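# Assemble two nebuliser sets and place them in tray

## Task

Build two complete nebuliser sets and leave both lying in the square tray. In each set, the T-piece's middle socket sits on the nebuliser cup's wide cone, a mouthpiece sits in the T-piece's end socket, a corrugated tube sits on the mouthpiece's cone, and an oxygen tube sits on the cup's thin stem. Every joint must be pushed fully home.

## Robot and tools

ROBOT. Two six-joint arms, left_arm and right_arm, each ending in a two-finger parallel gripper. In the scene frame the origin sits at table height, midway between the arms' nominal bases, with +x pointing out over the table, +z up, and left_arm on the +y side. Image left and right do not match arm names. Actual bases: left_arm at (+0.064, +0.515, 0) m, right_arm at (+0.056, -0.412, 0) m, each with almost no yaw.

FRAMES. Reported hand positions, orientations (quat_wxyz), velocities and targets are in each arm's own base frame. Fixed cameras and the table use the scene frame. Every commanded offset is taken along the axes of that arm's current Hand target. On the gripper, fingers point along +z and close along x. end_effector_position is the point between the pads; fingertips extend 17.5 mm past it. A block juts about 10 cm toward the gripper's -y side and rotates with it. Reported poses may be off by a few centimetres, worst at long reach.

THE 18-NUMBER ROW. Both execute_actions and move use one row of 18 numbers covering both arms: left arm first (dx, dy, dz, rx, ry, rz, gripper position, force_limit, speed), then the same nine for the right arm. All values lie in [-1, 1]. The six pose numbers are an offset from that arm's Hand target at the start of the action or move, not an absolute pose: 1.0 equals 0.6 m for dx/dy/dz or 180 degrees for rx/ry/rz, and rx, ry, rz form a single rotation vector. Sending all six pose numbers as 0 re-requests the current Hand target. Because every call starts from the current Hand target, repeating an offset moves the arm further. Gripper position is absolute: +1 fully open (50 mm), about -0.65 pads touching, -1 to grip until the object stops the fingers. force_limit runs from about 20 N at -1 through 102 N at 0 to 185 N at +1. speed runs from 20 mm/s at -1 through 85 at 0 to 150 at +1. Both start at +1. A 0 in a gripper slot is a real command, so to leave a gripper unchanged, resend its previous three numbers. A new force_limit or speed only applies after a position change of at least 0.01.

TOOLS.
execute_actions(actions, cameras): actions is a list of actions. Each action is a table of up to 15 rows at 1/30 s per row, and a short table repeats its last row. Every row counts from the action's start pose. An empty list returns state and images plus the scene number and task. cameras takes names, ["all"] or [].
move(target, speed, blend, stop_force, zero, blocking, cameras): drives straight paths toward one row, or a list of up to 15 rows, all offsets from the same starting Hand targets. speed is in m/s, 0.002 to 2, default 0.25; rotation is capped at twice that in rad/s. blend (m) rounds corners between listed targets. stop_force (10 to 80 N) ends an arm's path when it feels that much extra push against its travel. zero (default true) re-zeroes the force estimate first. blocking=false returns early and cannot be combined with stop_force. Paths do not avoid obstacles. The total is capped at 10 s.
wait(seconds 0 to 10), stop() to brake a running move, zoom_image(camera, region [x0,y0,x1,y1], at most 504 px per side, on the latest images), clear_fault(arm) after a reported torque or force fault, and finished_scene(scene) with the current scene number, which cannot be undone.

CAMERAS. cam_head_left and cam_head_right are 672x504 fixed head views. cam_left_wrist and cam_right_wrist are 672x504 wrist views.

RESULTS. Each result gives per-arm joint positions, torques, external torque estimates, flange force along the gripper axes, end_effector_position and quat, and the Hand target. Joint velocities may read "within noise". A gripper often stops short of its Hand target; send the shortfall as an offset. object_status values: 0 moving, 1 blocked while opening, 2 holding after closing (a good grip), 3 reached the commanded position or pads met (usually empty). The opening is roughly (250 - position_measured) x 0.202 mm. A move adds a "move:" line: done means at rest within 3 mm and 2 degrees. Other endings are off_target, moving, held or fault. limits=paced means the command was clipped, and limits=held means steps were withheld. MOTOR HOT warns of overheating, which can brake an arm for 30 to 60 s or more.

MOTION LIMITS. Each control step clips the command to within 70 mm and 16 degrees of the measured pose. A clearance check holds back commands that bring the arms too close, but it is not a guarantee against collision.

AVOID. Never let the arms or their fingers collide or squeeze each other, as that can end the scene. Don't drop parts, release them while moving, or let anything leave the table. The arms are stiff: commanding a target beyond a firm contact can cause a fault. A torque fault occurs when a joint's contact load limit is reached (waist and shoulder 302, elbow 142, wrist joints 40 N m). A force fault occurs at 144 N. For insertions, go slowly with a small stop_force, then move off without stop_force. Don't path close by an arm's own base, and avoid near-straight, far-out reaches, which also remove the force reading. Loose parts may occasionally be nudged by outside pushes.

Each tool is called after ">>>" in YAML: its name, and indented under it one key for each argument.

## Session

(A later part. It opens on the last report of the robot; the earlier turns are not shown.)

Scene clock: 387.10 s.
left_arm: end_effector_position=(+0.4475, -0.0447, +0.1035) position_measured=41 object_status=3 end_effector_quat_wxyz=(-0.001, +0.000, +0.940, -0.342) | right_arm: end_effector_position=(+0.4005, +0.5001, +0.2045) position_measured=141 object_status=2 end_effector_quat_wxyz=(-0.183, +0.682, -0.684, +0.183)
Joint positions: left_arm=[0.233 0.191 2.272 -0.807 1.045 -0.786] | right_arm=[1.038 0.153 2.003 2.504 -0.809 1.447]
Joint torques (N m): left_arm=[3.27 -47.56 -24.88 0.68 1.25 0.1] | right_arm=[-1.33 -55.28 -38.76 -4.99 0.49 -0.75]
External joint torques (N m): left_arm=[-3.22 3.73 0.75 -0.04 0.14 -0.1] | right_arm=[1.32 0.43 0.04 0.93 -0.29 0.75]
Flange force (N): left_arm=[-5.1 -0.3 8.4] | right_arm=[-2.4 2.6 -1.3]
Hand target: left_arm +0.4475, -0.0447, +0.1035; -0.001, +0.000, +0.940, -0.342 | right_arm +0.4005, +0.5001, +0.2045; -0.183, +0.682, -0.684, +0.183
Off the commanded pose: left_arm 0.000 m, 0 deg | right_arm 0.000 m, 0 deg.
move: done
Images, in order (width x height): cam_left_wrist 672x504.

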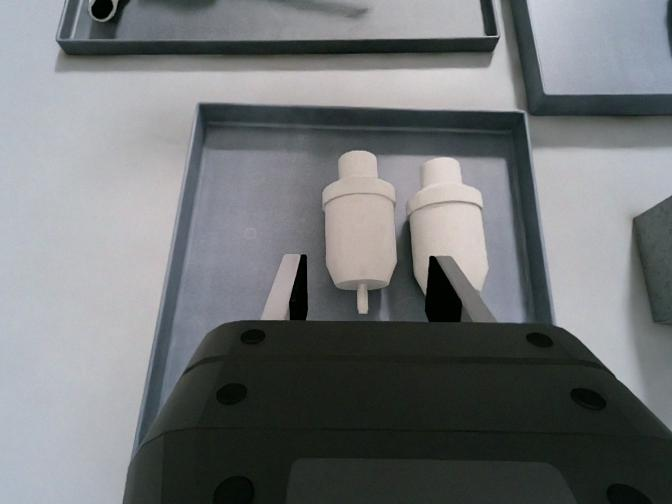

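>>> move:
  target:
    - [0.0022,0.002,0.1638,0,0,0,0.72,0.3,-0.6,0,0,0,0,0,0,-1,0.3,-0.6]
    - [0.0022,0.002,0.1638,0,0,0,-1,0,-0.6,0,0,0,0,0,0,-1,0.3,-0.6]
    - [0.0022,-0.1588,-0.0277,0,0,0,-1,0,-0.6,0,0,0,0,0,0,-1,0.3,-0.6]
  speed: [0.06,0.05,0.12]
  cameras: ["cam_left_wrist"]

Scene clock: 393.47 s.
left_arm: end_effector_position=(+0.4462, -0.1071, +0.1774) position_measured=60 object_status=2 end_effector_quat_wxyz=(-0.001, +0.000, +0.940, -0.342) | right_arm: end_effector_position=(+0.4005, +0.5001, +0.2045) position_measured=141 object_status=2 end_effector_quat_wxyz=(-0.183, +0.682, -0.684, +0.183)
Joint positions: left_arm=[0.1 0.056 2.241 -0.803 1.093 -0.995] | right_arm=[1.038 0.153 2.003 2.504 -0.809 1.447]
Joint torques (N m): left_arm=[3.46 -38.68 -30.71 0.78 0.95 0.08] | right_arm=[-1.72 -54.91 -38.93 -5.02 0.52 -0.75]
External joint torques (N m): left_arm=[-3.49 3.6 1.05 -0.03 0.12 -0.08] | right_arm=[1.9 -0.04 0.13 0.94 -0.31 0.75]
Flange force (N): left_arm=[-4.5 -1.8 8.8] | right_arm=[-2.2 3.5 -2.3]
Hand target: left_arm +0.4462, -0.1071, +0.1774; -0.001, +0.000, +0.940, -0.342 | right_arm +0.4005, +0.5001, +0.2045; -0.183, +0.682, -0.684, +0.183
Off the commanded pose: left_arm 0.000 m, 0 deg | right_arm 0.000 m, 0 deg.
move: done
Images, in order (width x height): cam_left_wrist 672x504.

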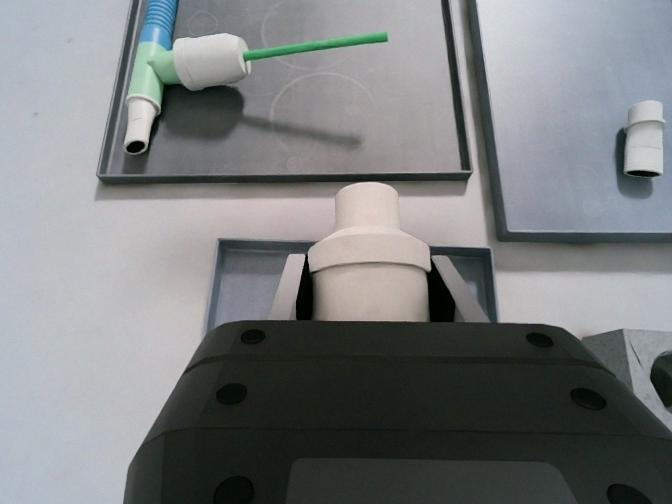

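>>> move:
  target: [-0.0093,-0.3,0.2076,-0.0122,0.1482,-0.1155,-1,0,-0.6,0,0,0,0,0,0,-1,0.3,-0.6]
  speed: 0.15
  cameras: ["cam_left_wrist","cam_right_wrist"]

>>> zoom_image:
  camera: "cam_right_wrist"
  region: [150, 90, 410, 310]

>>> zoom_image:
  camera: "cam_left_wrist"
  region: [220, 40, 480, 330]

Scene clock: 398.03 s.
left_arm: end_effector_position=(+0.4516, -0.3250, +0.1976) position_measured=60 object_status=2 end_effector_quat_wxyz=(-0.278, -0.089, +0.905, -0.309) | right_arm: end_effector_position=(+0.4005, +0.5001, +0.2045) position_measured=141 object_status=2 end_effector_quat_wxyz=(-0.183, +0.682, -0.684, +0.183)
Joint positions: left_arm=[-0.307 0.281 1.991 -0.828 1.332 -1.671] | right_arm=[1.038 0.153 2.003 2.504 -0.809 1.447]
Joint torques (N m): left_arm=[3.4 -63.22 -30.96 0.59 1.38 0.13] | right_arm=[-1.33 -55.22 -38.81 -5.02 0.53 -0.73]
External joint torques (N m): left_arm=[-3.39 4.4 0.85 -0.06 0.1 -0.08] | right_arm=[1.5 0.48 0.14 0.95 -0.32 0.73]
Flange force (N): left_arm=[-5.2 -3.3 6.4] | right_arm=[-2.5 2.9 -1.4]
Hand target: left_arm +0.4516, -0.3251, +0.1976; -0.278, -0.089, +0.905, -0.309 | right_arm +0.4005, +0.5001, +0.2045; -0.183, +0.682, -0.684, +0.183
Off the commanded pose: left_arm 0.000 m, 0 deg | right_arm 0.000 m, 0 deg.
move: done
Images, in order (width x height): cam_left_wrist 672x504, cam_right_wrist 672x504.

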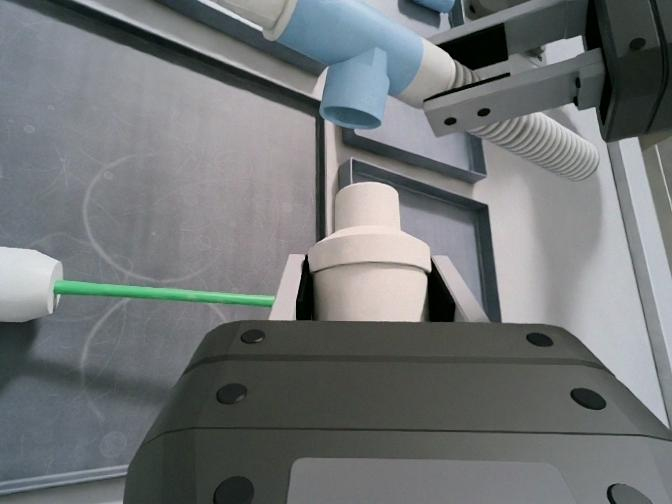

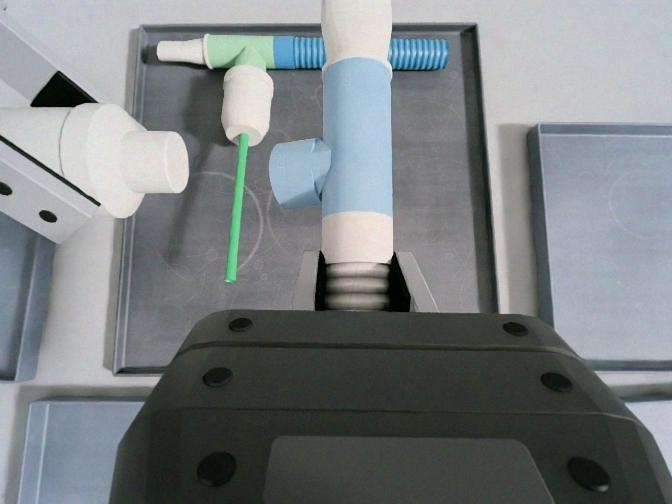

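Scaled by 1.938 from the camera's 672x504 image, which has a finer 960x720 frame.

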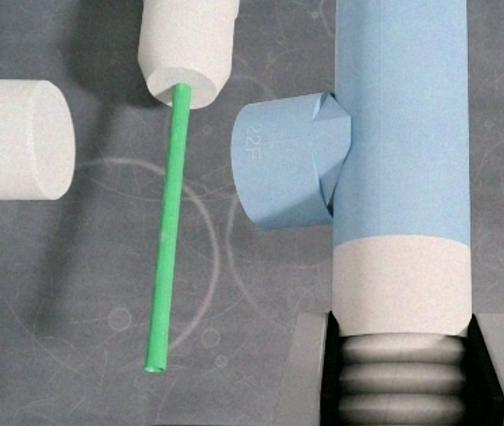

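Scaled by 1.738 from the camera's 672x504 image, which has a finer 960x720 frame.

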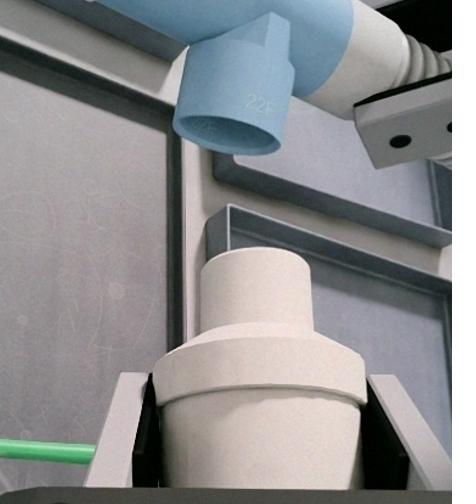

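>>> move:
  target: [0,0,0,0,0,0,-1,0,-0.6,0.0053,0.0004,0.0007,0,-0.089,0.0514,-1,0.3,-0.6]
  speed: 0.15
  cameras: ["cam_left_wrist","cam_right_wrist"]

>>> zoom_image:
  camera: "cam_right_wrist"
  region: [150, 90, 410, 310]

>>> zoom_image:
  camera: "cam_left_wrist"
  region: [220, 40, 480, 330]

Scene clock: 406.10 s.
left_arm: end_effector_position=(+0.4516, -0.3251, +0.1976) position_measured=60 object_status=2 end_effector_quat_wxyz=(-0.278, -0.089, +0.905, -0.309) | right_arm: end_effector_position=(+0.4004, +0.4969, +0.2040) position_measured=141 object_status=2 end_effector_quat_wxyz=(+0.291, -0.644, +0.704, -0.071)
Joint positions: left_arm=[-0.307 0.281 1.991 -0.828 1.332 -1.671] | right_arm=[0.951 0.058 2.142 2.54 -0.454 1.521]
Joint torques (N m): left_arm=[3.52 -63.25 -30.97 0.56 1.38 0.11] | right_arm=[-1.74 -44.44 -38.62 -4.48 1.44 -0.83]
External joint torques (N m): left_arm=[-3.46 4.39 1.02 -0.03 0.12 -0.06] | right_arm=[1.56 0.2 0.32 0.92 -0.41 0.8]
Flange force (N): left_arm=[-5.0 -3.1 6.6] | right_arm=[-2.5 3.6 -1.4]
Hand target: left_arm +0.4516, -0.3251, +0.1976; -0.278, -0.089, +0.905, -0.309 | right_arm +0.4005, +0.4969, +0.2040; +0.291, -0.644, +0.704, -0.071
Off the commanded pose: left_arm 0.000 m, 0 deg | right_arm 0.000 m, 0 deg.
move: done
Images, in order (width x height): cam_left_wrist 672x504, cam_right_wrist 672x504.

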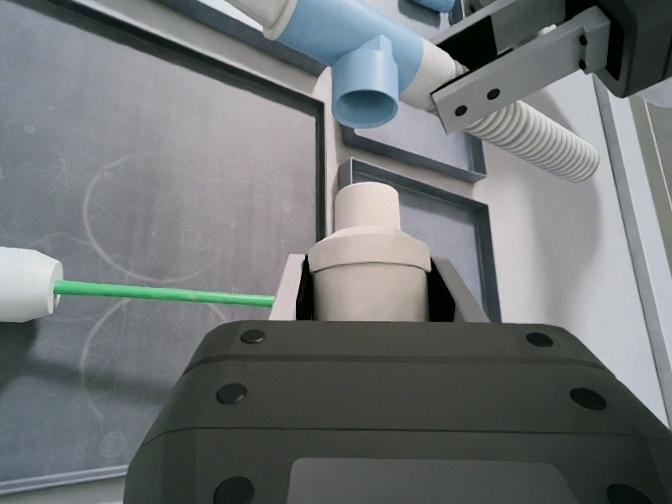

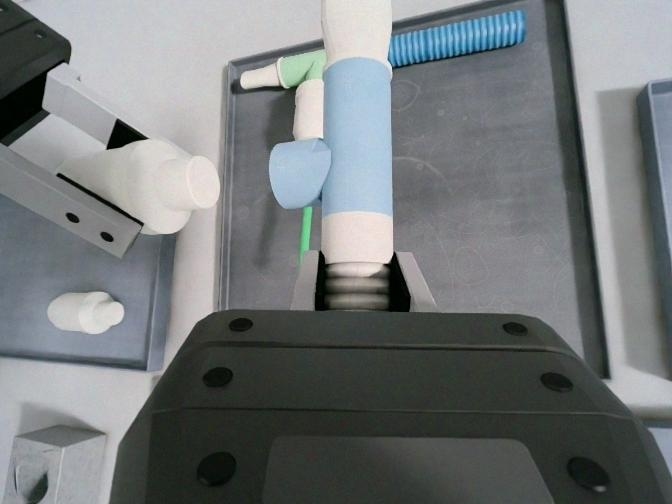

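Scaled by 1.938 from the camera's 672x504 image, which has a finer 960x720 frame.

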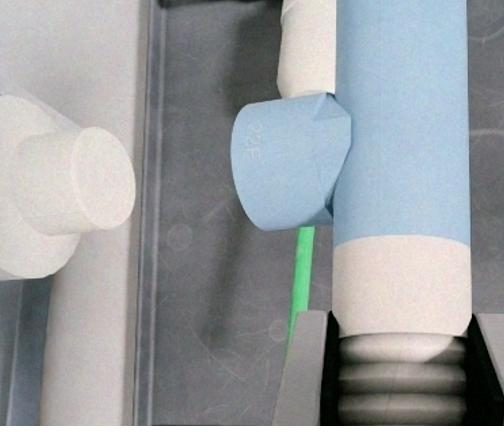

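Scaled by 1.738 from the camera's 672x504 image, which has a finer 960x720 frame.

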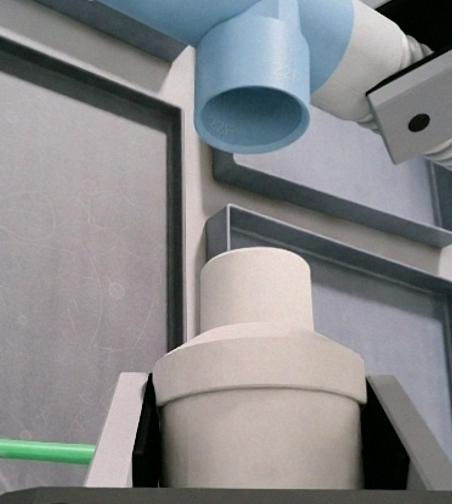

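>>> move:
  target: [0,-0.0396,0.0332,0,0,0,-1,0,-0.6,0,0,0,0,0,0,-1,0.3,-0.6]
  speed: 0.06
  stop_force: 12
  cameras: ["cam_left_wrist","cam_right_wrist"]

>>> zoom_image:
  camera: "cam_right_wrist"
  region: [180, 110, 380, 260]

>>> zoom_image:
  camera: "cam_left_wrist"
  region: [270, 90, 470, 330]

Scene clock: 409.40 s.
left_arm: end_effector_position=(+0.4506, -0.3560, +0.1967) position_measured=60 object_status=2 end_effector_quat_wxyz=(-0.278, -0.089, +0.905, -0.309) | right_arm: end_effector_position=(+0.4005, +0.4969, +0.2040) position_measured=141 object_status=2 end_effector_quat_wxyz=(+0.291, -0.644, +0.704, -0.071)
Joint positions: left_arm=[-0.356 0.292 1.977 -0.853 1.305 -1.699] | right_arm=[0.951 0.058 2.142 2.54 -0.454 1.521]
Joint torques (N m): left_arm=[3.57 -64.16 -31.14 0.48 1.33 0.13] | right_arm=[-1.77 -44.61 -38.67 -4.51 1.42 -0.72]
External joint torques (N m): left_arm=[-3.43 3.64 0.96 -0.03 0.13 -0.09] | right_arm=[1.95 -0.03 0.18 0.93 -0.36 0.7]
Flange force (N): left_arm=[-3.5 -3.0 6.3] | right_arm=[-2.8 3.7 -2.1]
Hand target: left_arm +0.4506, -0.3560, +0.1967; -0.278, -0.089, +0.905, -0.309 | right_arm +0.4005, +0.4969, +0.2040; +0.291, -0.644, +0.704, -0.071
Off the commanded pose: left_arm 0.000 m, 0 deg | right_arm 0.000 m, 0 deg.
move: done
Images, in order (width x height): cam_left_wrist 672x504, cam_right_wrist 672x504.

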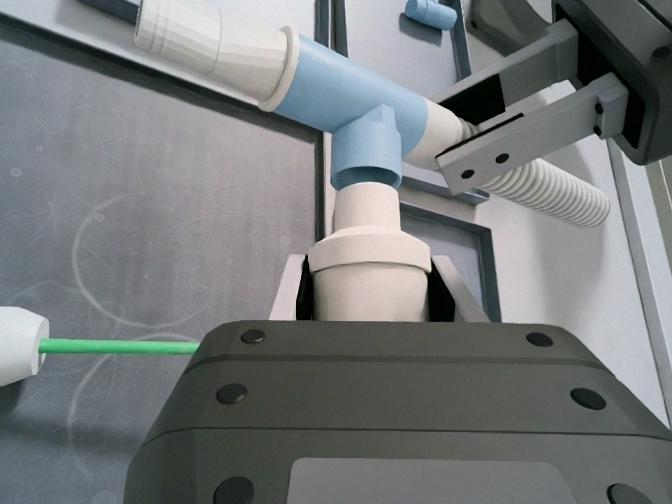

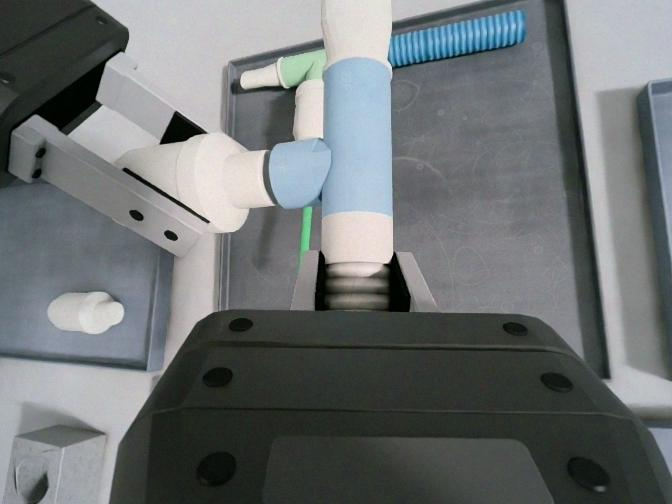

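Scaled by 2.520 from the camera's 672x504 image, which has a finer 960x720 frame.

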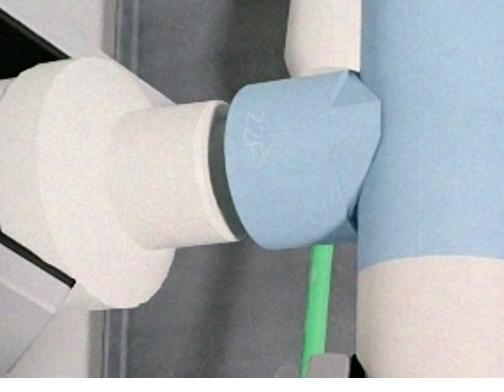

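Scaled by 2.100 from the camera's 672x504 image, which has a finer 960x720 frame.

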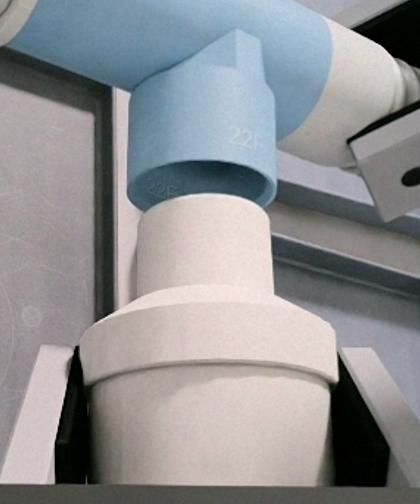

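>>> move:
  target: [-0.00065,-0.0122,0.0115,0,0,0,-1,0,-0.6,0,0,0,0,0,0,-1,0.3,-0.6]
  speed: 0.025
  stop_force: 12

Scene clock: 411.30 s.
left_arm: end_effector_position=(+0.4503, -0.3660, +0.1957) position_measured=60 object_status=2 end_effector_quat_wxyz=(-0.278, -0.089, +0.905, -0.309) | right_arm: end_effector_position=(+0.4004, +0.4969, +0.2040) position_measured=141 object_status=2 end_effector_quat_wxyz=(+0.291, -0.644, +0.704, -0.071)
Joint positions: left_arm=[-0.372 0.297 1.973 -0.861 1.296 -1.707] | right_arm=[0.951 0.058 2.142 2.54 -0.454 1.521]
Joint torques (N m): left_arm=[2.84 -63.46 -30.22 0.78 0.94 0.08] | right_arm=[-0.91 -46.24 -40.7 -4.7 1.97 -0.81]
External joint torques (N m): left_arm=[-2.8 3.3 0.24 -0.35 0.49 -0.04] | right_arm=[0.93 2.23 2.35 1.13 -0.93 0.79]
Flange force (N): left_arm=[-3.8 -3.3 4.5] | right_arm=[-0.8 4.1 1.1]
Hand target: left_arm +0.4503, -0.3660, +0.1956; -0.278, -0.089, +0.905, -0.309 | right_arm +0.4005, +0.4969, +0.2040; +0.291, -0.644, +0.704, -0.071
Off the commanded pose: left_arm 0.000 m, 0 deg | right_arm 0.000 m, 0 deg.
move: done

>>> move:
  target: [0.00112,-0.00102,-0.00131,0,0,0,-1,0,-0.6,0,0,0,0,0,0,-1,0.3,-0.6]
  speed: 0.02

>>> move:
  target: [0.00112,-0.00102,-0.00131,0,0,0,-1,0,-0.6,0,0,0,0,0,0,-1,0.3,-0.6]
  speed: 0.02

>>> move:
  target: [-0.00278,0.00035,0.00041,0,0,0,-1,0,-0.6,0,0,0,0,0,0,-1,0.3,-0.6]
  speed: 0.02

>>> move:
  target: [0.00331,0.00134,0.0018,0,0,0,-1,0,-0.6,0,0,0,0,0,0,-1,0.3,-0.6]
  speed: 0.02

Scene clock: 413.03 s.
left_arm: end_effector_position=(+0.4503, -0.3661, +0.1968) position_measured=60 object_status=2 end_effector_quat_wxyz=(-0.278, -0.089, +0.905, -0.309) | right_arm: end_effector_position=(+0.4005, +0.4969, +0.2040) position_measured=141 object_status=2 end_effector_quat_wxyz=(+0.291, -0.644, +0.704, -0.071)
Joint positions: left_arm=[-0.372 0.295 1.972 -0.86 1.298 -1.709] | right_arm=[0.951 0.058 2.142 2.54 -0.454 1.521]
Joint torques (N m): left_arm=[0.72 -67.74 -29.78 0.02 3.81 0.31] | right_arm=[-4.99 -41.38 -37.84 -4.76 0.86 -0.67]
External joint torques (N m): left_arm=[-0.76 7.92 -0.25 0.4 -2.4 -0.27] | right_arm=[5.01 -3.21 -0.69 1.18 0.19 0.65]
Flange force (N): left_arm=[-13.4 -2.3 7.3] | right_arm=[-4.2 6.9 -8.6]
Hand target: left_arm +0.4503, -0.3660, +0.1969; -0.278, -0.089, +0.905, -0.309 | right_arm +0.4005, +0.4969, +0.2040; +0.291, -0.644, +0.704, -0.071
Off the commanded pose: left_arm 0.000 m, 0 deg | right_arm 0.000 m, 0 deg.
move: done

Scene clock: 413.73 s.
left_arm: end_effector_position=(+0.4503, -0.3660, +0.1980) position_measured=60 object_status=2 end_effector_quat_wxyz=(-0.278, -0.089, +0.905, -0.309) | right_arm: end_effector_position=(+0.4005, +0.4969, +0.2040) position_measured=141 object_status=2 end_effector_quat_wxyz=(+0.291, -0.644, +0.704, -0.071)
Joint positions: left_arm=[-0.372 0.294 1.971 -0.86 1.299 -1.711] | right_arm=[0.951 0.058 2.142 2.54 -0.454 1.521]
Joint torques (N m): left_arm=[-2.64 -72.68 -29.41 -1.17 6.98 0.57] | right_arm=[-7.71 -34.97 -35.37 -4.87 0.15 -0.55]
External joint torques (N m): left_arm=[2.71 12.82 -0.75 1.6 -5.56 -0.53] | right_arm=[7.82 -9.72 -2.92 1.31 0.89 0.53]
Flange force (N): left_arm=[-24.2 0.1 8.5] | right_arm=[-4.3 8.3 -20.3]
Hand target: left_arm +0.4503, -0.3660, +0.1981; -0.278, -0.089, +0.905, -0.309 | right_arm +0.4005, +0.4969, +0.2040; +0.291, -0.644, +0.704, -0.071
Off the commanded pose: left_arm 0.000 m, 0 deg | right_arm 0.000 m, 0 deg.
move: done

Scene clock: 414.43 s.
left_arm: end_effector_position=(+0.4515, -0.3661, +0.1969) position_measured=60 object_status=2 end_effector_quat_wxyz=(-0.278, -0.089, +0.905, -0.309) | right_arm: end_effector_position=(+0.4005, +0.4969, +0.2040) position_measured=141 object_status=2 end_effector_quat_wxyz=(+0.291, -0.644, +0.704, -0.071)
Joint positions: left_arm=[-0.371 0.297 1.97 -0.86 1.298 -1.709] | right_arm=[0.951 0.058 2.142 2.54 -0.454 1.521]
Joint torques (N m): left_arm=[6.73 -64.21 -33.88 0.42 -0.57 -0.07] | right_arm=[0.92 -45.6 -36.12 -3.88 1.05 -0.91]
External joint torques (N m): left_arm=[-6.62 4.1 3.75 0.03 1.98 0.11] | right_arm=[-0.99 1.52 -2.04 0.33 -0.02 0.89]
Flange force (N): left_arm=[0.5 -2.3 10.0] | right_arm=[-4.3 -1.0 3.8]
Hand target: left_arm +0.4515, -0.3660, +0.1969; -0.278, -0.089, +0.905, -0.309 | right_arm +0.4005, +0.4969, +0.2040; +0.291, -0.644, +0.704, -0.071
Off the commanded pose: left_arm 0.000 m, 0 deg | right_arm 0.000 m, 0 deg.
move: done

Scene clock: 415.13 s.
left_arm: end_effector_position=(+0.4492, -0.3660, +0.1968) position_measured=60 object_status=2 end_effector_quat_wxyz=(-0.278, -0.089, +0.905, -0.309) | right_arm: end_effector_position=(+0.4005, +0.4969, +0.2040) position_measured=141 object_status=2 end_effector_quat_wxyz=(+0.291, -0.644, +0.704, -0.071)
Joint positions: left_arm=[-0.372 0.294 1.974 -0.861 1.297 -1.709] | right_arm=[0.951 0.058 2.142 2.54 -0.454 1.521]
Joint torques (N m): left_arm=[-8.93 -72 -24.43 -1.16 9.36 0.75] | right_arm=[-10.97 -35.91 -43.16 -6.02 2.17 -0.49]
External joint torques (N m): left_arm=[8.95 11.75 -5.74 1.58 -7.93 -0.71] | right_arm=[10.79 -8.03 4.91 2.47 -1.14 0.47]
Flange force (N): left_arm=[-31.1 -0.3 -0.4] | right_arm=[1.6 17.7 -24.2]
Hand target: left_arm +0.4491, -0.3660, +0.1968; -0.278, -0.089, +0.905, -0.309 | right_arm +0.4005, +0.4969, +0.2040; +0.291, -0.644, +0.704, -0.071
Off the commanded pose: left_arm 0.000 m, 0 deg | right_arm 0.000 m, 0 deg.
move: done

>>> move:
  target:
    - [-0.00263,-0.00033,-0.00048,0,0,0,-1,0,-0.6,0,0,0,0,0,0,-1,0.3,-0.6]
    - [-0.00263,-0.01565,0.01238,0,0,0,-1,0,-0.6,0,0,0,0,0,0,-1,0.3,-0.6]
  speed: 0.02
  stop_force: 35
  cameras: ["cam_left_wrist","cam_right_wrist"]

>>> zoom_image:
  camera: "cam_right_wrist"
  region: [180, 110, 380, 260]

Scene clock: 417.27 s.
left_arm: end_effector_position=(+0.4504, -0.3749, +0.1958) position_measured=60 object_status=2 end_effector_quat_wxyz=(-0.278, -0.089, +0.905, -0.309) | right_arm: end_effector_position=(+0.4005, +0.4968, +0.2040) position_measured=141 object_status=2 end_effector_quat_wxyz=(+0.291, -0.644, +0.704, -0.071)
Joint positions: left_arm=[-0.385 0.3 1.967 -0.867 1.289 -1.716] | right_arm=[0.951 0.058 2.142 2.54 -0.454 1.521]
Joint torques (N m): left_arm=[-32.9 -63.61 -30.27 -11.17 4.88 -0.02] | right_arm=[13.08 -44.05 -80.25 -6.71 20.82 -1.93]
External joint torques (N m): left_arm=[32.98 2.61 0 11.58 -3.46 0.06] | right_arm=[-13.1 -0.33 41.97 3.15 -19.78 1.91]
Flange force (N): left_arm=[-22.4 35.8 -43.2] | right_arm=[61.1 17.8 -28.7]
Hand target: left_arm +0.4504, -0.3749, +0.1959; -0.278, -0.089, +0.905, -0.309 (not the last commanded pose) | right_arm +0.4005, +0.4969, +0.2040; +0.291, -0.644, +0.704, -0.071
Off the commanded pose: left_arm 0.003 m, 0 deg | right_arm 0.000 m, 0 deg.
move: contact (left_arm); path passed 1 of 2 targets
Images, in order (width x height): cam_left_wrist 672x504, cam_right_wrist 672x504.

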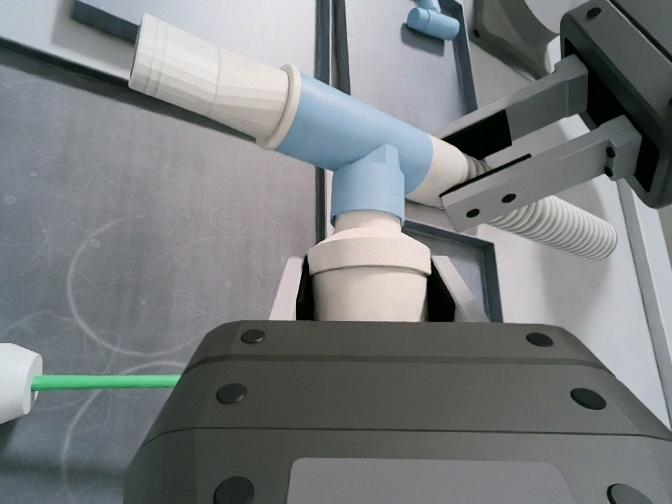

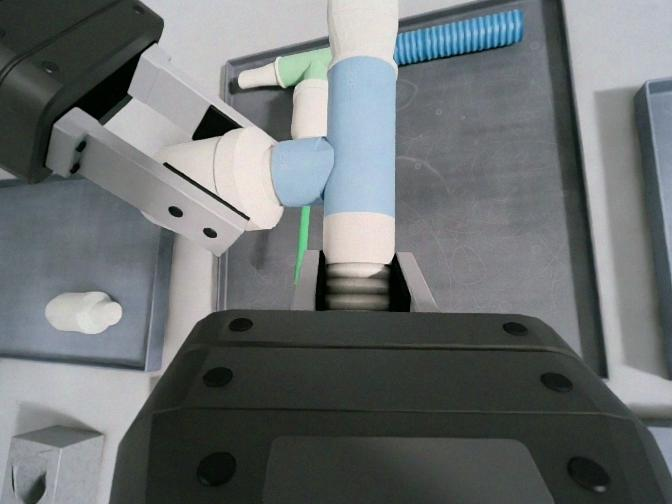

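Scaled by 2.520 from the camera's 672x504 image, which has a finer 960x720 frame.

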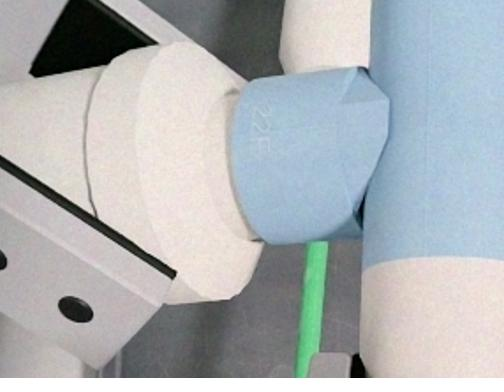

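>>> move:
  target:
    - [0,-0.0013,0.0011,0.0002,0.0176,-0.0135,-1,0,-0.6,0,0,0,0,0,0,-1,0.3,-0.6]
    - [0,-0.0019,0.0016,-0.0002,-0.0176,0.0135,-1,0,-0.6,0,0,0,0,0,0,-1,0.3,-0.6]
    - [0,-0.0026,0.0021,0.0002,0.0176,-0.0135,-1,0,-0.6,0,0,0,0,0,0,-1,0.3,-0.6]
    - [0,-0.0026,0.0021,0,0,0,-1,0,-0.6,0,0,0,0,0,0,-1,0.3,-0.6]
  speed: 0.05
  cameras: ["cam_left_wrist","cam_right_wrist"]

>>> zoom_image:
  camera: "cam_right_wrist"
  region: [180, 110, 380, 260]

>>> zoom_image:
  camera: "cam_left_wrist"
  region: [270, 90, 470, 330]

Scene clock: 422.63 s.
left_arm: end_effector_position=(+0.4504, -0.3769, +0.1958) position_measured=60 object_status=2 end_effector_quat_wxyz=(-0.278, -0.089, +0.905, -0.309) | right_arm: end_effector_position=(+0.4004, +0.4969, +0.2040) position_measured=141 object_status=2 end_effector_quat_wxyz=(+0.291, -0.644, +0.704, -0.071)
Joint positions: left_arm=[-0.388 0.301 1.966 -0.868 1.288 -1.718] | right_arm=[0.951 0.058 2.142 2.54 -0.454 1.521]
Joint torques (N m): left_arm=[-8.42 -62.11 -28.02 -2.05 1.62 -0.06] | right_arm=[1.32 -47.42 -55.72 -5.49 7.76 -0.71]
External joint torques (N m): left_arm=[8.53 0.83 -2.22 2.46 -0.21 0.1] | right_arm=[-1.39 3.2 17.31 1.92 -6.71 0.69]
Flange force (N): left_arm=[-8.5 5.8 -13.7] | right_arm=[19.4 12.3 -7.0]
Hand target: left_arm +0.4504, -0.3769, +0.1958; -0.278, -0.089, +0.905, -0.309 | right_arm +0.4005, +0.4969, +0.2040; +0.291, -0.644, +0.704, -0.071
Off the commanded pose: left_arm 0.000 m, 0 deg | right_arm 0.000 m, 0 deg.
move: done
Images, in order (width x height): cam_left_wrist 672x504, cam_right_wrist 672x504.

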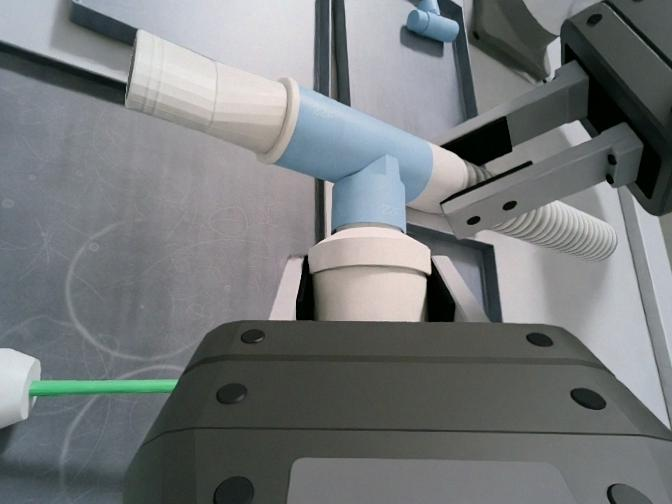

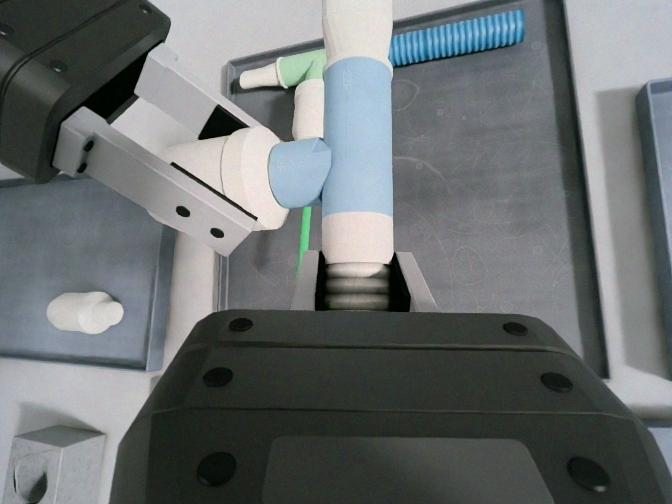

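Scaled by 2.520 from the camera's 672x504 image, which has a finer 960x720 frame.

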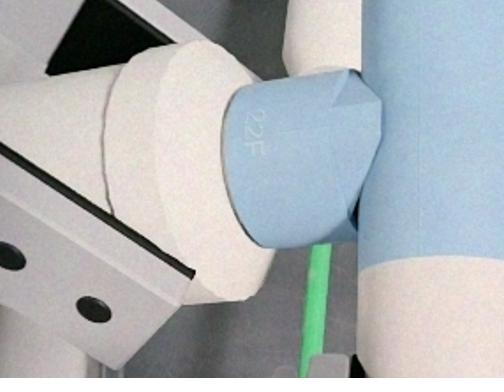

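Scaled by 2.100 from the camera's 672x504 image, which has a finer 960x720 frame.

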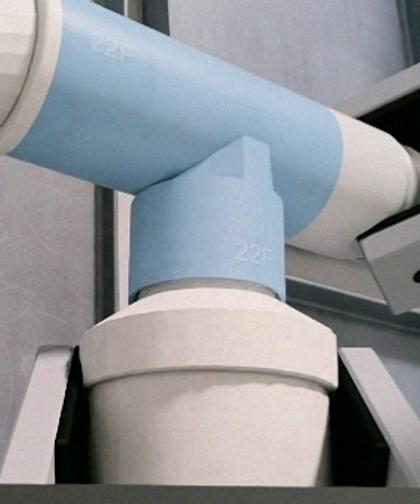

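>>> move:
  target:
    - [0,-0.0024,0.002,0.0002,0.0176,-0.0135,-1,0,-0.6,0,0,0,0,0,0,-1,0.3,-0.6]
    - [0,-0.003,0.0025,-0.0002,-0.0176,0.0135,-1,0,-0.6,0,0,0,0,0,0,-1,0.3,-0.6]
    - [0,-0.0033,0.0027,0.0002,0.0176,-0.0135,-1,0,-0.6,0,0,0,0,0,0,-1,0.3,-0.6]
    - [0,-0.0033,0.0027,0,0,0,-1,0,-0.6,0,0,0,0,0,0,-1,0.3,-0.6]
  speed: 0.05
  cameras: ["cam_left_wrist"]

>>> zoom_image:
  camera: "cam_left_wrist"
  region: [300, 140, 440, 290]

Scene clock: 428.50 s.
left_arm: end_effector_position=(+0.4503, -0.3795, +0.1958) position_measured=60 object_status=2 end_effector_quat_wxyz=(-0.278, -0.089, +0.905, -0.309) | right_arm: end_effector_position=(+0.4005, +0.4969, +0.2040) position_measured=141 object_status=2 end_effector_quat_wxyz=(+0.291, -0.644, +0.704, -0.071)
Joint positions: left_arm=[-0.392 0.302 1.964 -0.87 1.286 -1.72] | right_arm=[0.951 0.058 2.142 2.54 -0.454 1.521]
Joint torques (N m): left_arm=[-18.17 -59.54 -24.04 -3.19 2.7 0.39] | right_arm=[2 -50.6 -68.73 -6.45 12.48 -0.79]
External joint torques (N m): left_arm=[18.26 -1.71 -6.14 3.58 -1.29 -0.35] | right_arm=[-2.1 6.27 30.5 2.9 -11.45 0.77]
Flange force (N): left_arm=[-13.4 9.8 -29.5] | right_arm=[34.0 21.8 -10.7]
Hand target: left_arm +0.4503, -0.3795, +0.1958; -0.278, -0.089, +0.905, -0.309 | right_arm +0.4005, +0.4969, +0.2040; +0.291, -0.644, +0.704, -0.071
Off the commanded pose: left_arm 0.000 m, 0 deg | right_arm 0.000 m, 0 deg.
move: done
Images, in order (width x height): cam_left_wrist 672x504.

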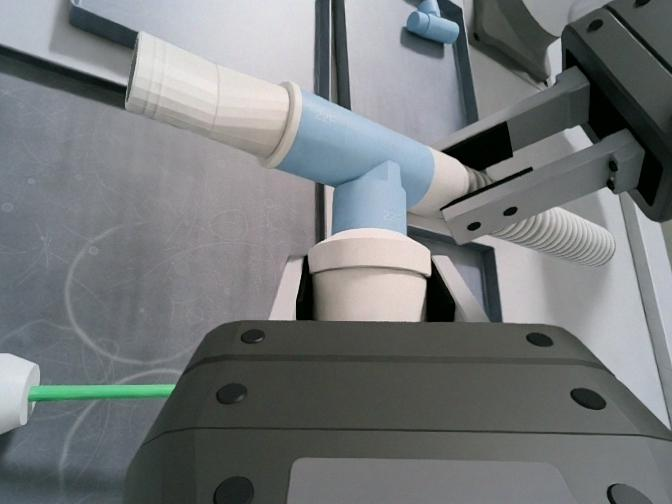

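Scaled by 3.360 from the camera's 672x504 image, which has a finer 960x720 frame.

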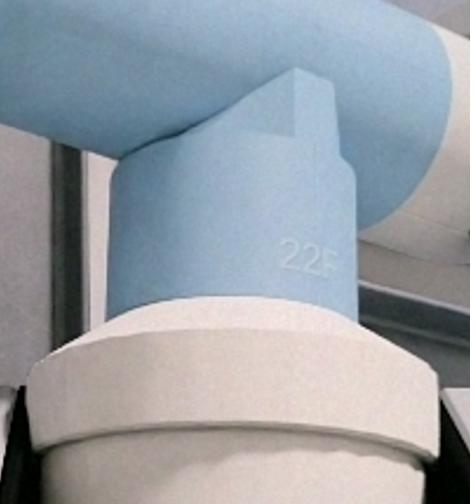

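>>> move:
  target:
    - [0,-0.0017,0.0014,0.0002,0.0176,-0.0135,-1,0,-0.6,0,0,0,0,0,0,-1,0.3,-0.6]
    - [0,-0.0017,0.0014,0,0,0,-1,0,-0.6,0,0,0,0,0,0,-1,0.3,-0.6]
  speed: 0.05

>>> move:
  target: [-0.0012,0.003,-0.0057,0,0,0,-1,0,-0.6,0,0,0,0,0,0,-1,0.3,-0.6]
  speed: 0.03
  cameras: ["cam_right_wrist"]

Scene clock: 430.87 s.
left_arm: end_effector_position=(+0.4503, -0.3808, +0.1958) position_measured=60 object_status=2 end_effector_quat_wxyz=(-0.278, -0.089, +0.905, -0.309) | right_arm: end_effector_position=(+0.4005, +0.4969, +0.2040) position_measured=141 object_status=2 end_effector_quat_wxyz=(+0.291, -0.644, +0.704, -0.071)
Joint positions: left_arm=[-0.394 0.303 1.963 -0.871 1.285 -1.721] | right_arm=[0.951 0.058 2.142 2.54 -0.454 1.521]
Joint torques (N m): left_arm=[-30.87 -61.43 -22.52 -6.72 5.78 0.63] | right_arm=[4.07 -48.25 -80.78 -7.55 17.96 -1.19]
External joint torques (N m): left_arm=[30.88 0.76 -7.61 7.11 -4.39 -0.59] | right_arm=[-4.07 3.89 42.44 3.99 -16.92 1.17]
Flange force (N): left_arm=[-26.0 20.6 -43.2] | right_arm=[51.7 28.6 -23.9]
Hand target: left_arm +0.4503, -0.3808, +0.1958; -0.278, -0.089, +0.905, -0.309 | right_arm +0.4005, +0.4969, +0.2040; +0.291, -0.644, +0.704, -0.071
Off the commanded pose: left_arm 0.000 m, 0 deg | right_arm 0.000 m, 0 deg.
move: done

Scene clock: 431.57 s.
left_arm: end_effector_position=(+0.4517, -0.3773, +0.1967) position_measured=60 object_status=2 end_effector_quat_wxyz=(-0.278, -0.089, +0.905, -0.309) | right_arm: end_effector_position=(+0.4006, +0.4973, +0.2044) position_measured=141 object_status=2 end_effector_quat_wxyz=(+0.291, -0.644, +0.704, -0.071)
Joint positions: left_arm=[-0.388 0.302 1.962 -0.868 1.29 -1.719] | right_arm=[0.951 0.058 2.142 2.54 -0.453 1.521]
Joint torques (N m): left_arm=[22.3 -64.78 -35.3 5.72 -3.26 0.59] | right_arm=[-2.98 -47.25 -19.48 -2.62 -6.63 -0.52]
External joint torques (N m): left_arm=[-22.28 3.77 5.1 -5.32 4.66 -0.55] | right_arm=[3.08 2.73 -18.94 -0.95 7.68 0.5]
Flange force (N): left_arm=[11.8 -18.4 30.0] | right_arm=[-29.1 -8.6 18.0]
Hand target: left_arm +0.4518, -0.3773, +0.1967; -0.278, -0.089, +0.905, -0.309 | right_arm +0.4005, +0.4969, +0.2040; +0.291, -0.644, +0.704, -0.071
Off the commanded pose: left_arm 0.000 m, 0 deg | right_arm 0.001 m, 0 deg.
move: done
Images, in order (width x height): cam_right_wrist 672x504.

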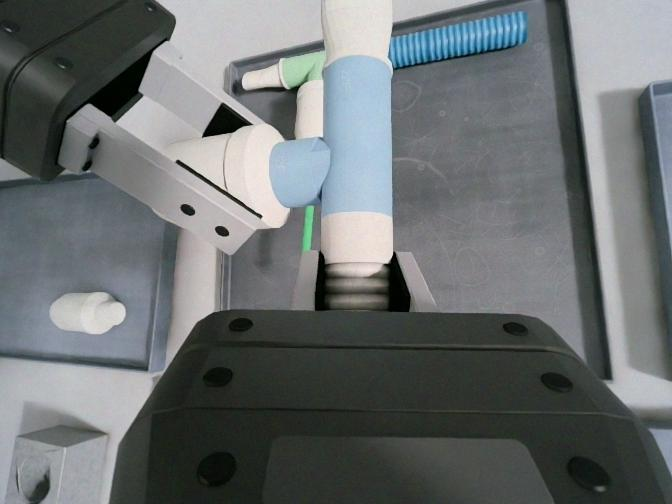

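>>> move:
  target: [0.0018,-0.0011,0.0024,0,0,0,-1,0,-0.6,0,0,0,0,0,0,-1,0.3,-0.6]
  speed: 0.03

Scene clock: 432.83 s.
left_arm: end_effector_position=(+0.4506, -0.3786, +0.1966) position_measured=60 object_status=2 end_effector_quat_wxyz=(-0.277, -0.090, +0.905, -0.309) | right_arm: end_effector_position=(+0.4004, +0.4967, +0.2038) position_measured=141 object_status=2 end_effector_quat_wxyz=(+0.290, -0.644, +0.704, -0.071)
Joint positions: left_arm=[-0.391 0.301 1.964 -0.869 1.287 -1.721] | right_arm=[0.951 0.058 2.142 2.54 -0.454 1.521]
Joint torques (N m): left_arm=[0.28 -70.98 -29.37 0.35 4.93 0.66] | right_arm=[-7.11 -38.67 -35.51 -4.77 -0.19 -0.59]
External joint torques (N m): left_arm=[-0.22 9.99 -0.86 0.06 -3.52 -0.62] | right_arm=[6.98 -5.9 -2.87 1.21 1.22 0.57]
Flange force (N): left_arm=[-17.5 -3.6 9.0] | right_arm=[-6.4 7.6 -12.6]
Hand target: left_arm +0.4505, -0.3787, +0.1967; -0.278, -0.089, +0.905, -0.309 | right_arm +0.4005, +0.4969, +0.2040; +0.291, -0.644, +0.704, -0.071
Off the commanded pose: left_arm 0.000 m, 0 deg | right_arm 0.000 m, 0 deg.
move: done

>>> move:
  target:
    - [-0.0015,0.0008,0.0011,0,0,0,-1,0,-0.6,0,0,0,0,0,0,-1,0.3,-0.6]
    - [-0.0015,0.0008,0.0011,0,0,0,-1,0,-0.6,0,0,0,0,0,0,0.6,0.3,-0.6]
    - [-0.0015,0.0008,0.0011,0,0,0,-1,0,-0.6,0,0,-0.1667,0,0,0,0.6,0.3,-0.6]
  speed: [0.03,0.05,0.12]
  cameras: ["cam_right_wrist","cam_left_wrist"]

Scene clock: 436.50 s.
left_arm: end_effector_position=(+0.4508, -0.3787, +0.1955) position_measured=60 object_status=2 end_effector_quat_wxyz=(-0.278, -0.089, +0.905, -0.309) | right_arm: end_effector_position=(+0.3504, +0.4695, +0.2861) position_measured=63 object_status=3 end_effector_quat_wxyz=(+0.291, -0.644, +0.704, -0.071)
Joint positions: left_arm=[-0.391 0.303 1.964 -0.869 1.286 -1.719] | right_arm=[1.008 -0.103 2.126 2.652 -0.63 1.424]
Joint torques (N m): left_arm=[3.42 -65.65 -31.26 0.37 1.36 0.13] | right_arm=[-1.17 -30.12 -41.74 -5.18 1.49 -0.82]
External joint torques (N m): left_arm=[-3.28 4.31 1.01 0.03 0.05 -0.08] | right_arm=[1.26 -0.94 0.04 0.91 -0.31 0.79]
Flange force (N): left_arm=[-4.4 -2.8 6.6] | right_arm=[-1.1 3.4 -3.0]
Hand target: left_arm +0.4508, -0.3787, +0.1955; -0.278, -0.089, +0.905, -0.309 | right_arm +0.3504, +0.4695, +0.2861; +0.291, -0.644, +0.704, -0.071
Off the commanded pose: left_arm 0.000 m, 0 deg | right_arm 0.000 m, 0 deg.
move: done
Images, in order (width x height): cam_left_wrist 672x504, cam_right_wrist 672x504.

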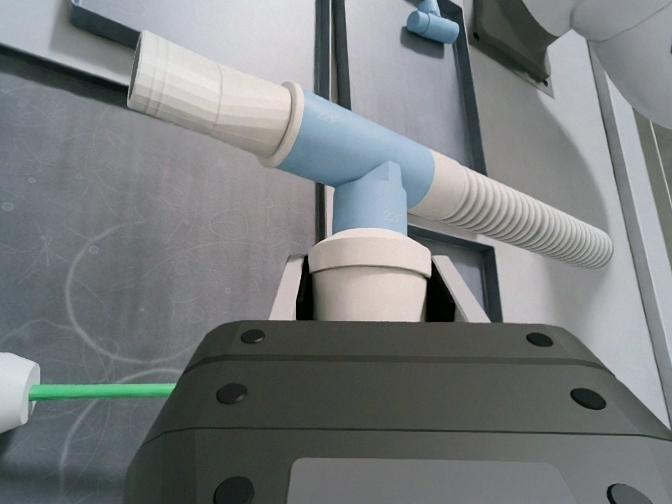

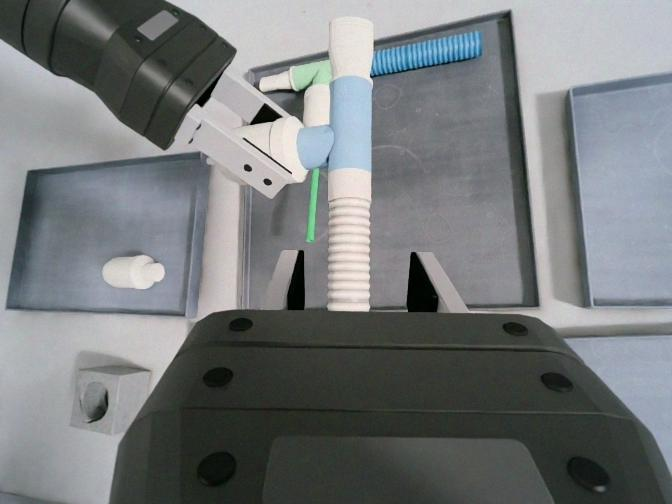

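>>> move:
  target:
    - [0,0,0,0,0,0,-1,0,-0.6,0.271,-0.1405,-0.0113,-0.1655,0.1005,-0.0274,0.6,0.3,-0.6]
    - [-0.0191,-0.0588,-0.0326,0.2845,-0.2583,-0.3319,-1,0,-0.6,0.4568,-0.0938,0.2148,-0.1655,0.1005,-0.0274,0.6,0.3,-0.6]
  speed: [0.2,0.2]
  blend: [0.02,0]
  cameras: ["cam_right_wrist","cam_left_wrist"]

Scene clock: 444.17 s.
left_arm: end_effector_position=(+0.4808, -0.3949, +0.2200) position_measured=60 object_status=2 end_effector_quat_wxyz=(-0.027, +0.710, -0.568, +0.416) | right_arm: end_effector_position=(+0.4632, +0.2360, +0.1199) position_measured=63 object_status=3 end_effector_quat_wxyz=(+0.000, +0.707, -0.707, +0.000)
Joint positions: left_arm=[-0.816 -0.039 2.315 -1.663 -0.157 -2.444] | right_arm=[0.405 0.142 2.119 3.142 -0.881 0.405]
Joint torques (N m): left_arm=[3.53 -30.81 -33.11 0.19 -0.33 0.1] | right_arm=[-1.51 -48.66 -33.77 -4.27 0.42 -0.73]
External joint torques (N m): left_arm=[-3.4 2.34 1.05 -0.08 0.19 -0.05] | right_arm=[1.48 0.03 0.14 0.91 -0.37 0.73]
Flange force (N): left_arm=[0.0 0.0 0.0] | right_arm=[-3.9 1.8 -0.6]
Hand target: left_arm +0.4808, -0.3949, +0.2199; -0.027, +0.710, -0.568, +0.416 | right_arm +0.4632, +0.2360, +0.1199; +0.000, +0.707, -0.707, +0.000
Off the commanded pose: left_arm 0.000 m, 0 deg | right_arm 0.000 m, 0 deg.
move: done
Images, in order (width x height): cam_left_wrist 672x504, cam_right_wrist 672x504.

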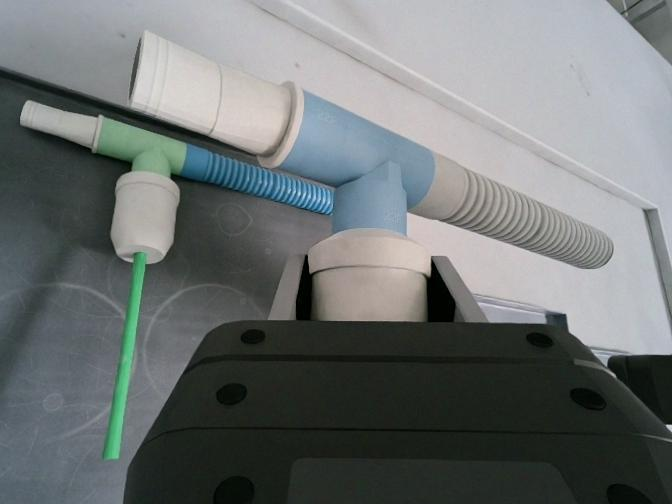

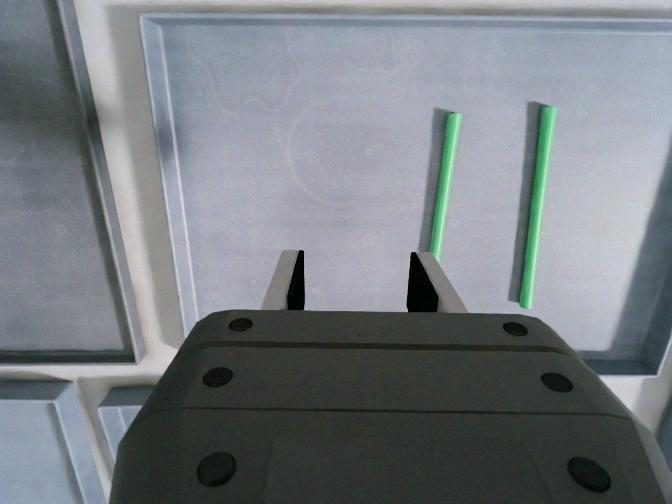

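>>> move:
  target:
    - [0,0,0,0,0,0,-1,0,-0.6,0.0897,0.0045,0.08,0,0,0.0111,0.6,0.3,-0.6]
    - [0,0,0,0,0,0,-1,0,-0.6,0.0897,0.0045,0.1623,0,0,0.0111,0.6,0.3,-0.6]
    - [0,0,0,0,0,0,-1,0,-0.6,0.0897,0.0045,0.1623,0,0,0.0111,-1,0.3,-0.6]
    - [0,0,0,0,0,0,-1,0,-0.6,0.0897,0.0045,-0.0837,0,0,0.0111,-1,0.3,-0.6]
  speed: [0.12,0.05,0.05,0.12]
  blend: [0.01,0,0,0]
  cameras: ["cam_right_wrist"]

Scene clock: 449.67 s.
left_arm: end_effector_position=(+0.4808, -0.3949, +0.2199) position_measured=60 object_status=2 end_effector_quat_wxyz=(-0.027, +0.710, -0.568, +0.416) | right_arm: end_effector_position=(+0.4606, +0.1821, +0.1701) position_measured=231 object_status=2 end_effector_quat_wxyz=(+0.000, +0.695, -0.719, +0.000)
Joint positions: left_arm=[-0.816 -0.038 2.315 -1.663 -0.157 -2.444] | right_arm=[0.307 0.048 2.113 3.142 -0.981 0.342]
Joint torques (N m): left_arm=[3.17 -30.79 -33.16 0.2 -0.32 0.15] | right_arm=[-1.89 -41.37 -36.54 -4.61 0.32 -0.76]
External joint torques (N m): left_arm=[-3.08 2.8 1.33 -0.09 0.17 -0.11] | right_arm=[1.87 0.08 0.16 0.98 -0.25 0.76]
Flange force (N): left_arm=[0.0 0.0 0.0] | right_arm=[-5.0 1.9 -0.3]
Hand target: left_arm +0.4808, -0.3949, +0.2199; -0.027, +0.710, -0.568, +0.416 | right_arm +0.4606, +0.1821, +0.1701; +0.000, +0.695, -0.719, +0.000
Off the commanded pose: left_arm 0.000 m, 0 deg | right_arm 0.000 m, 0 deg.
move: done
Images, in order (width x height): cam_right_wrist 672x504.

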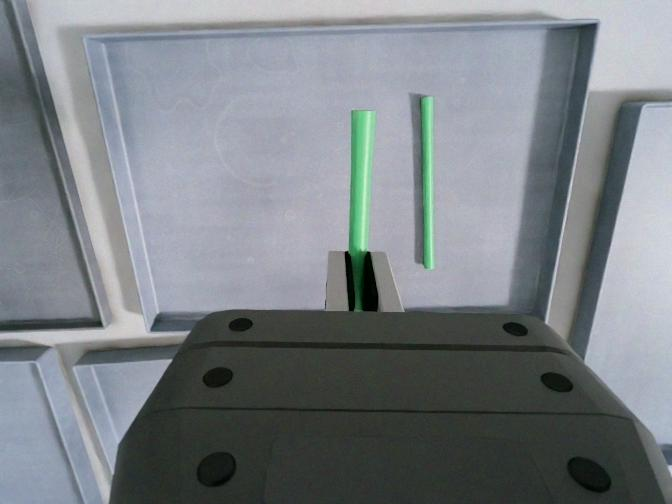

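>>> move:
  target:
    - [0,0,0,0,0,0,-1,0,-0.6,-0.1897,0.1994,-0.0665,0.003,-0.1386,-0.0022,-1,0.3,-0.6]
    - [0,0,0,0,0,0,-1,0,-0.6,-0.5625,0.2125,-0.097,0.006,-0.2772,-0.0045,-1,0.3,-0.6]
  speed: [0.2,0.15]
  blend: [0.03,0]
  cameras: ["cam_right_wrist"]

>>> zoom_image:
  camera: "cam_right_wrist"
  region: [250, 20, 470, 310]

Scene clock: 454.47 s.
left_arm: end_effector_position=(+0.4808, -0.3949, +0.2199) position_measured=60 object_status=2 end_effector_quat_wxyz=(-0.027, +0.710, -0.568, +0.416) | right_arm: end_effector_position=(+0.3451, +0.5240, +0.2285) position_measured=231 object_status=2 end_effector_quat_wxyz=(-0.310, +0.635, -0.647, -0.287)
Joint positions: left_arm=[-0.816 -0.038 2.315 -1.663 -0.157 -2.444] | right_arm=[0.658 0.03 2.232 4.414 -0.654 -0.305]
Joint torques (N m): left_arm=[3.26 -30.78 -33.12 0.18 -0.32 0.13] | right_arm=[-1.7 -35.16 -32.56 -0.52 -0.31 -0.91]
External joint torques (N m): left_arm=[-3.3 3.06 1.18 -0.07 0.19 -0.09] | right_arm=[1.95 -0.72 0.05 0.89 -0.3 0.85]
Flange force (N): left_arm=[0.0 0.0 0.0] | right_arm=[-3.4 4.1 1.4]
Hand target: left_arm +0.4808, -0.3949, +0.2199; -0.027, +0.710, -0.568, +0.416 | right_arm +0.3450, +0.5239, +0.2284; -0.309, +0.635, -0.648, -0.287
Off the commanded pose: left_arm 0.000 m, 0 deg | right_arm 0.000 m, 0 deg.
move: done
Images, in order (width x height): cam_right_wrist 672x504.

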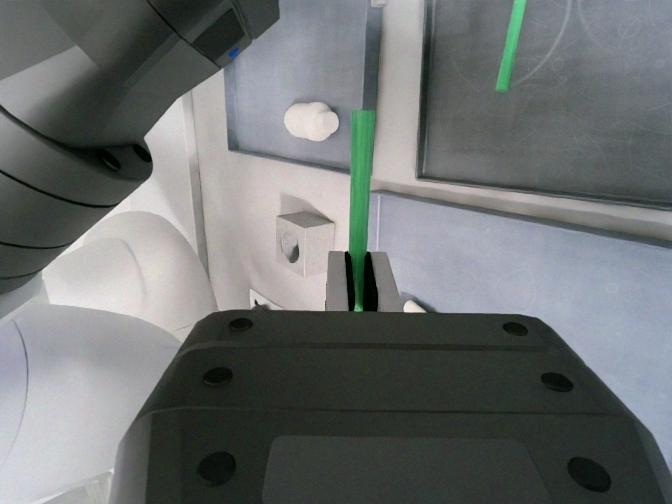

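Scaled by 1.738 from the camera's 672x504 image, which has a finer 960x720 frame.

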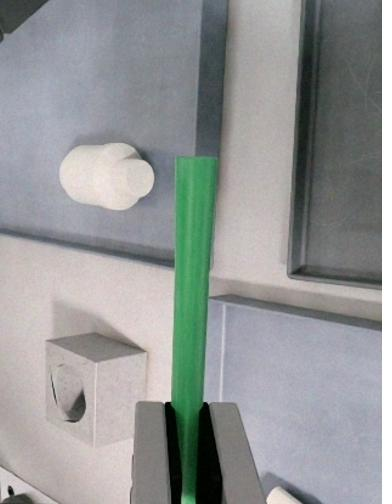

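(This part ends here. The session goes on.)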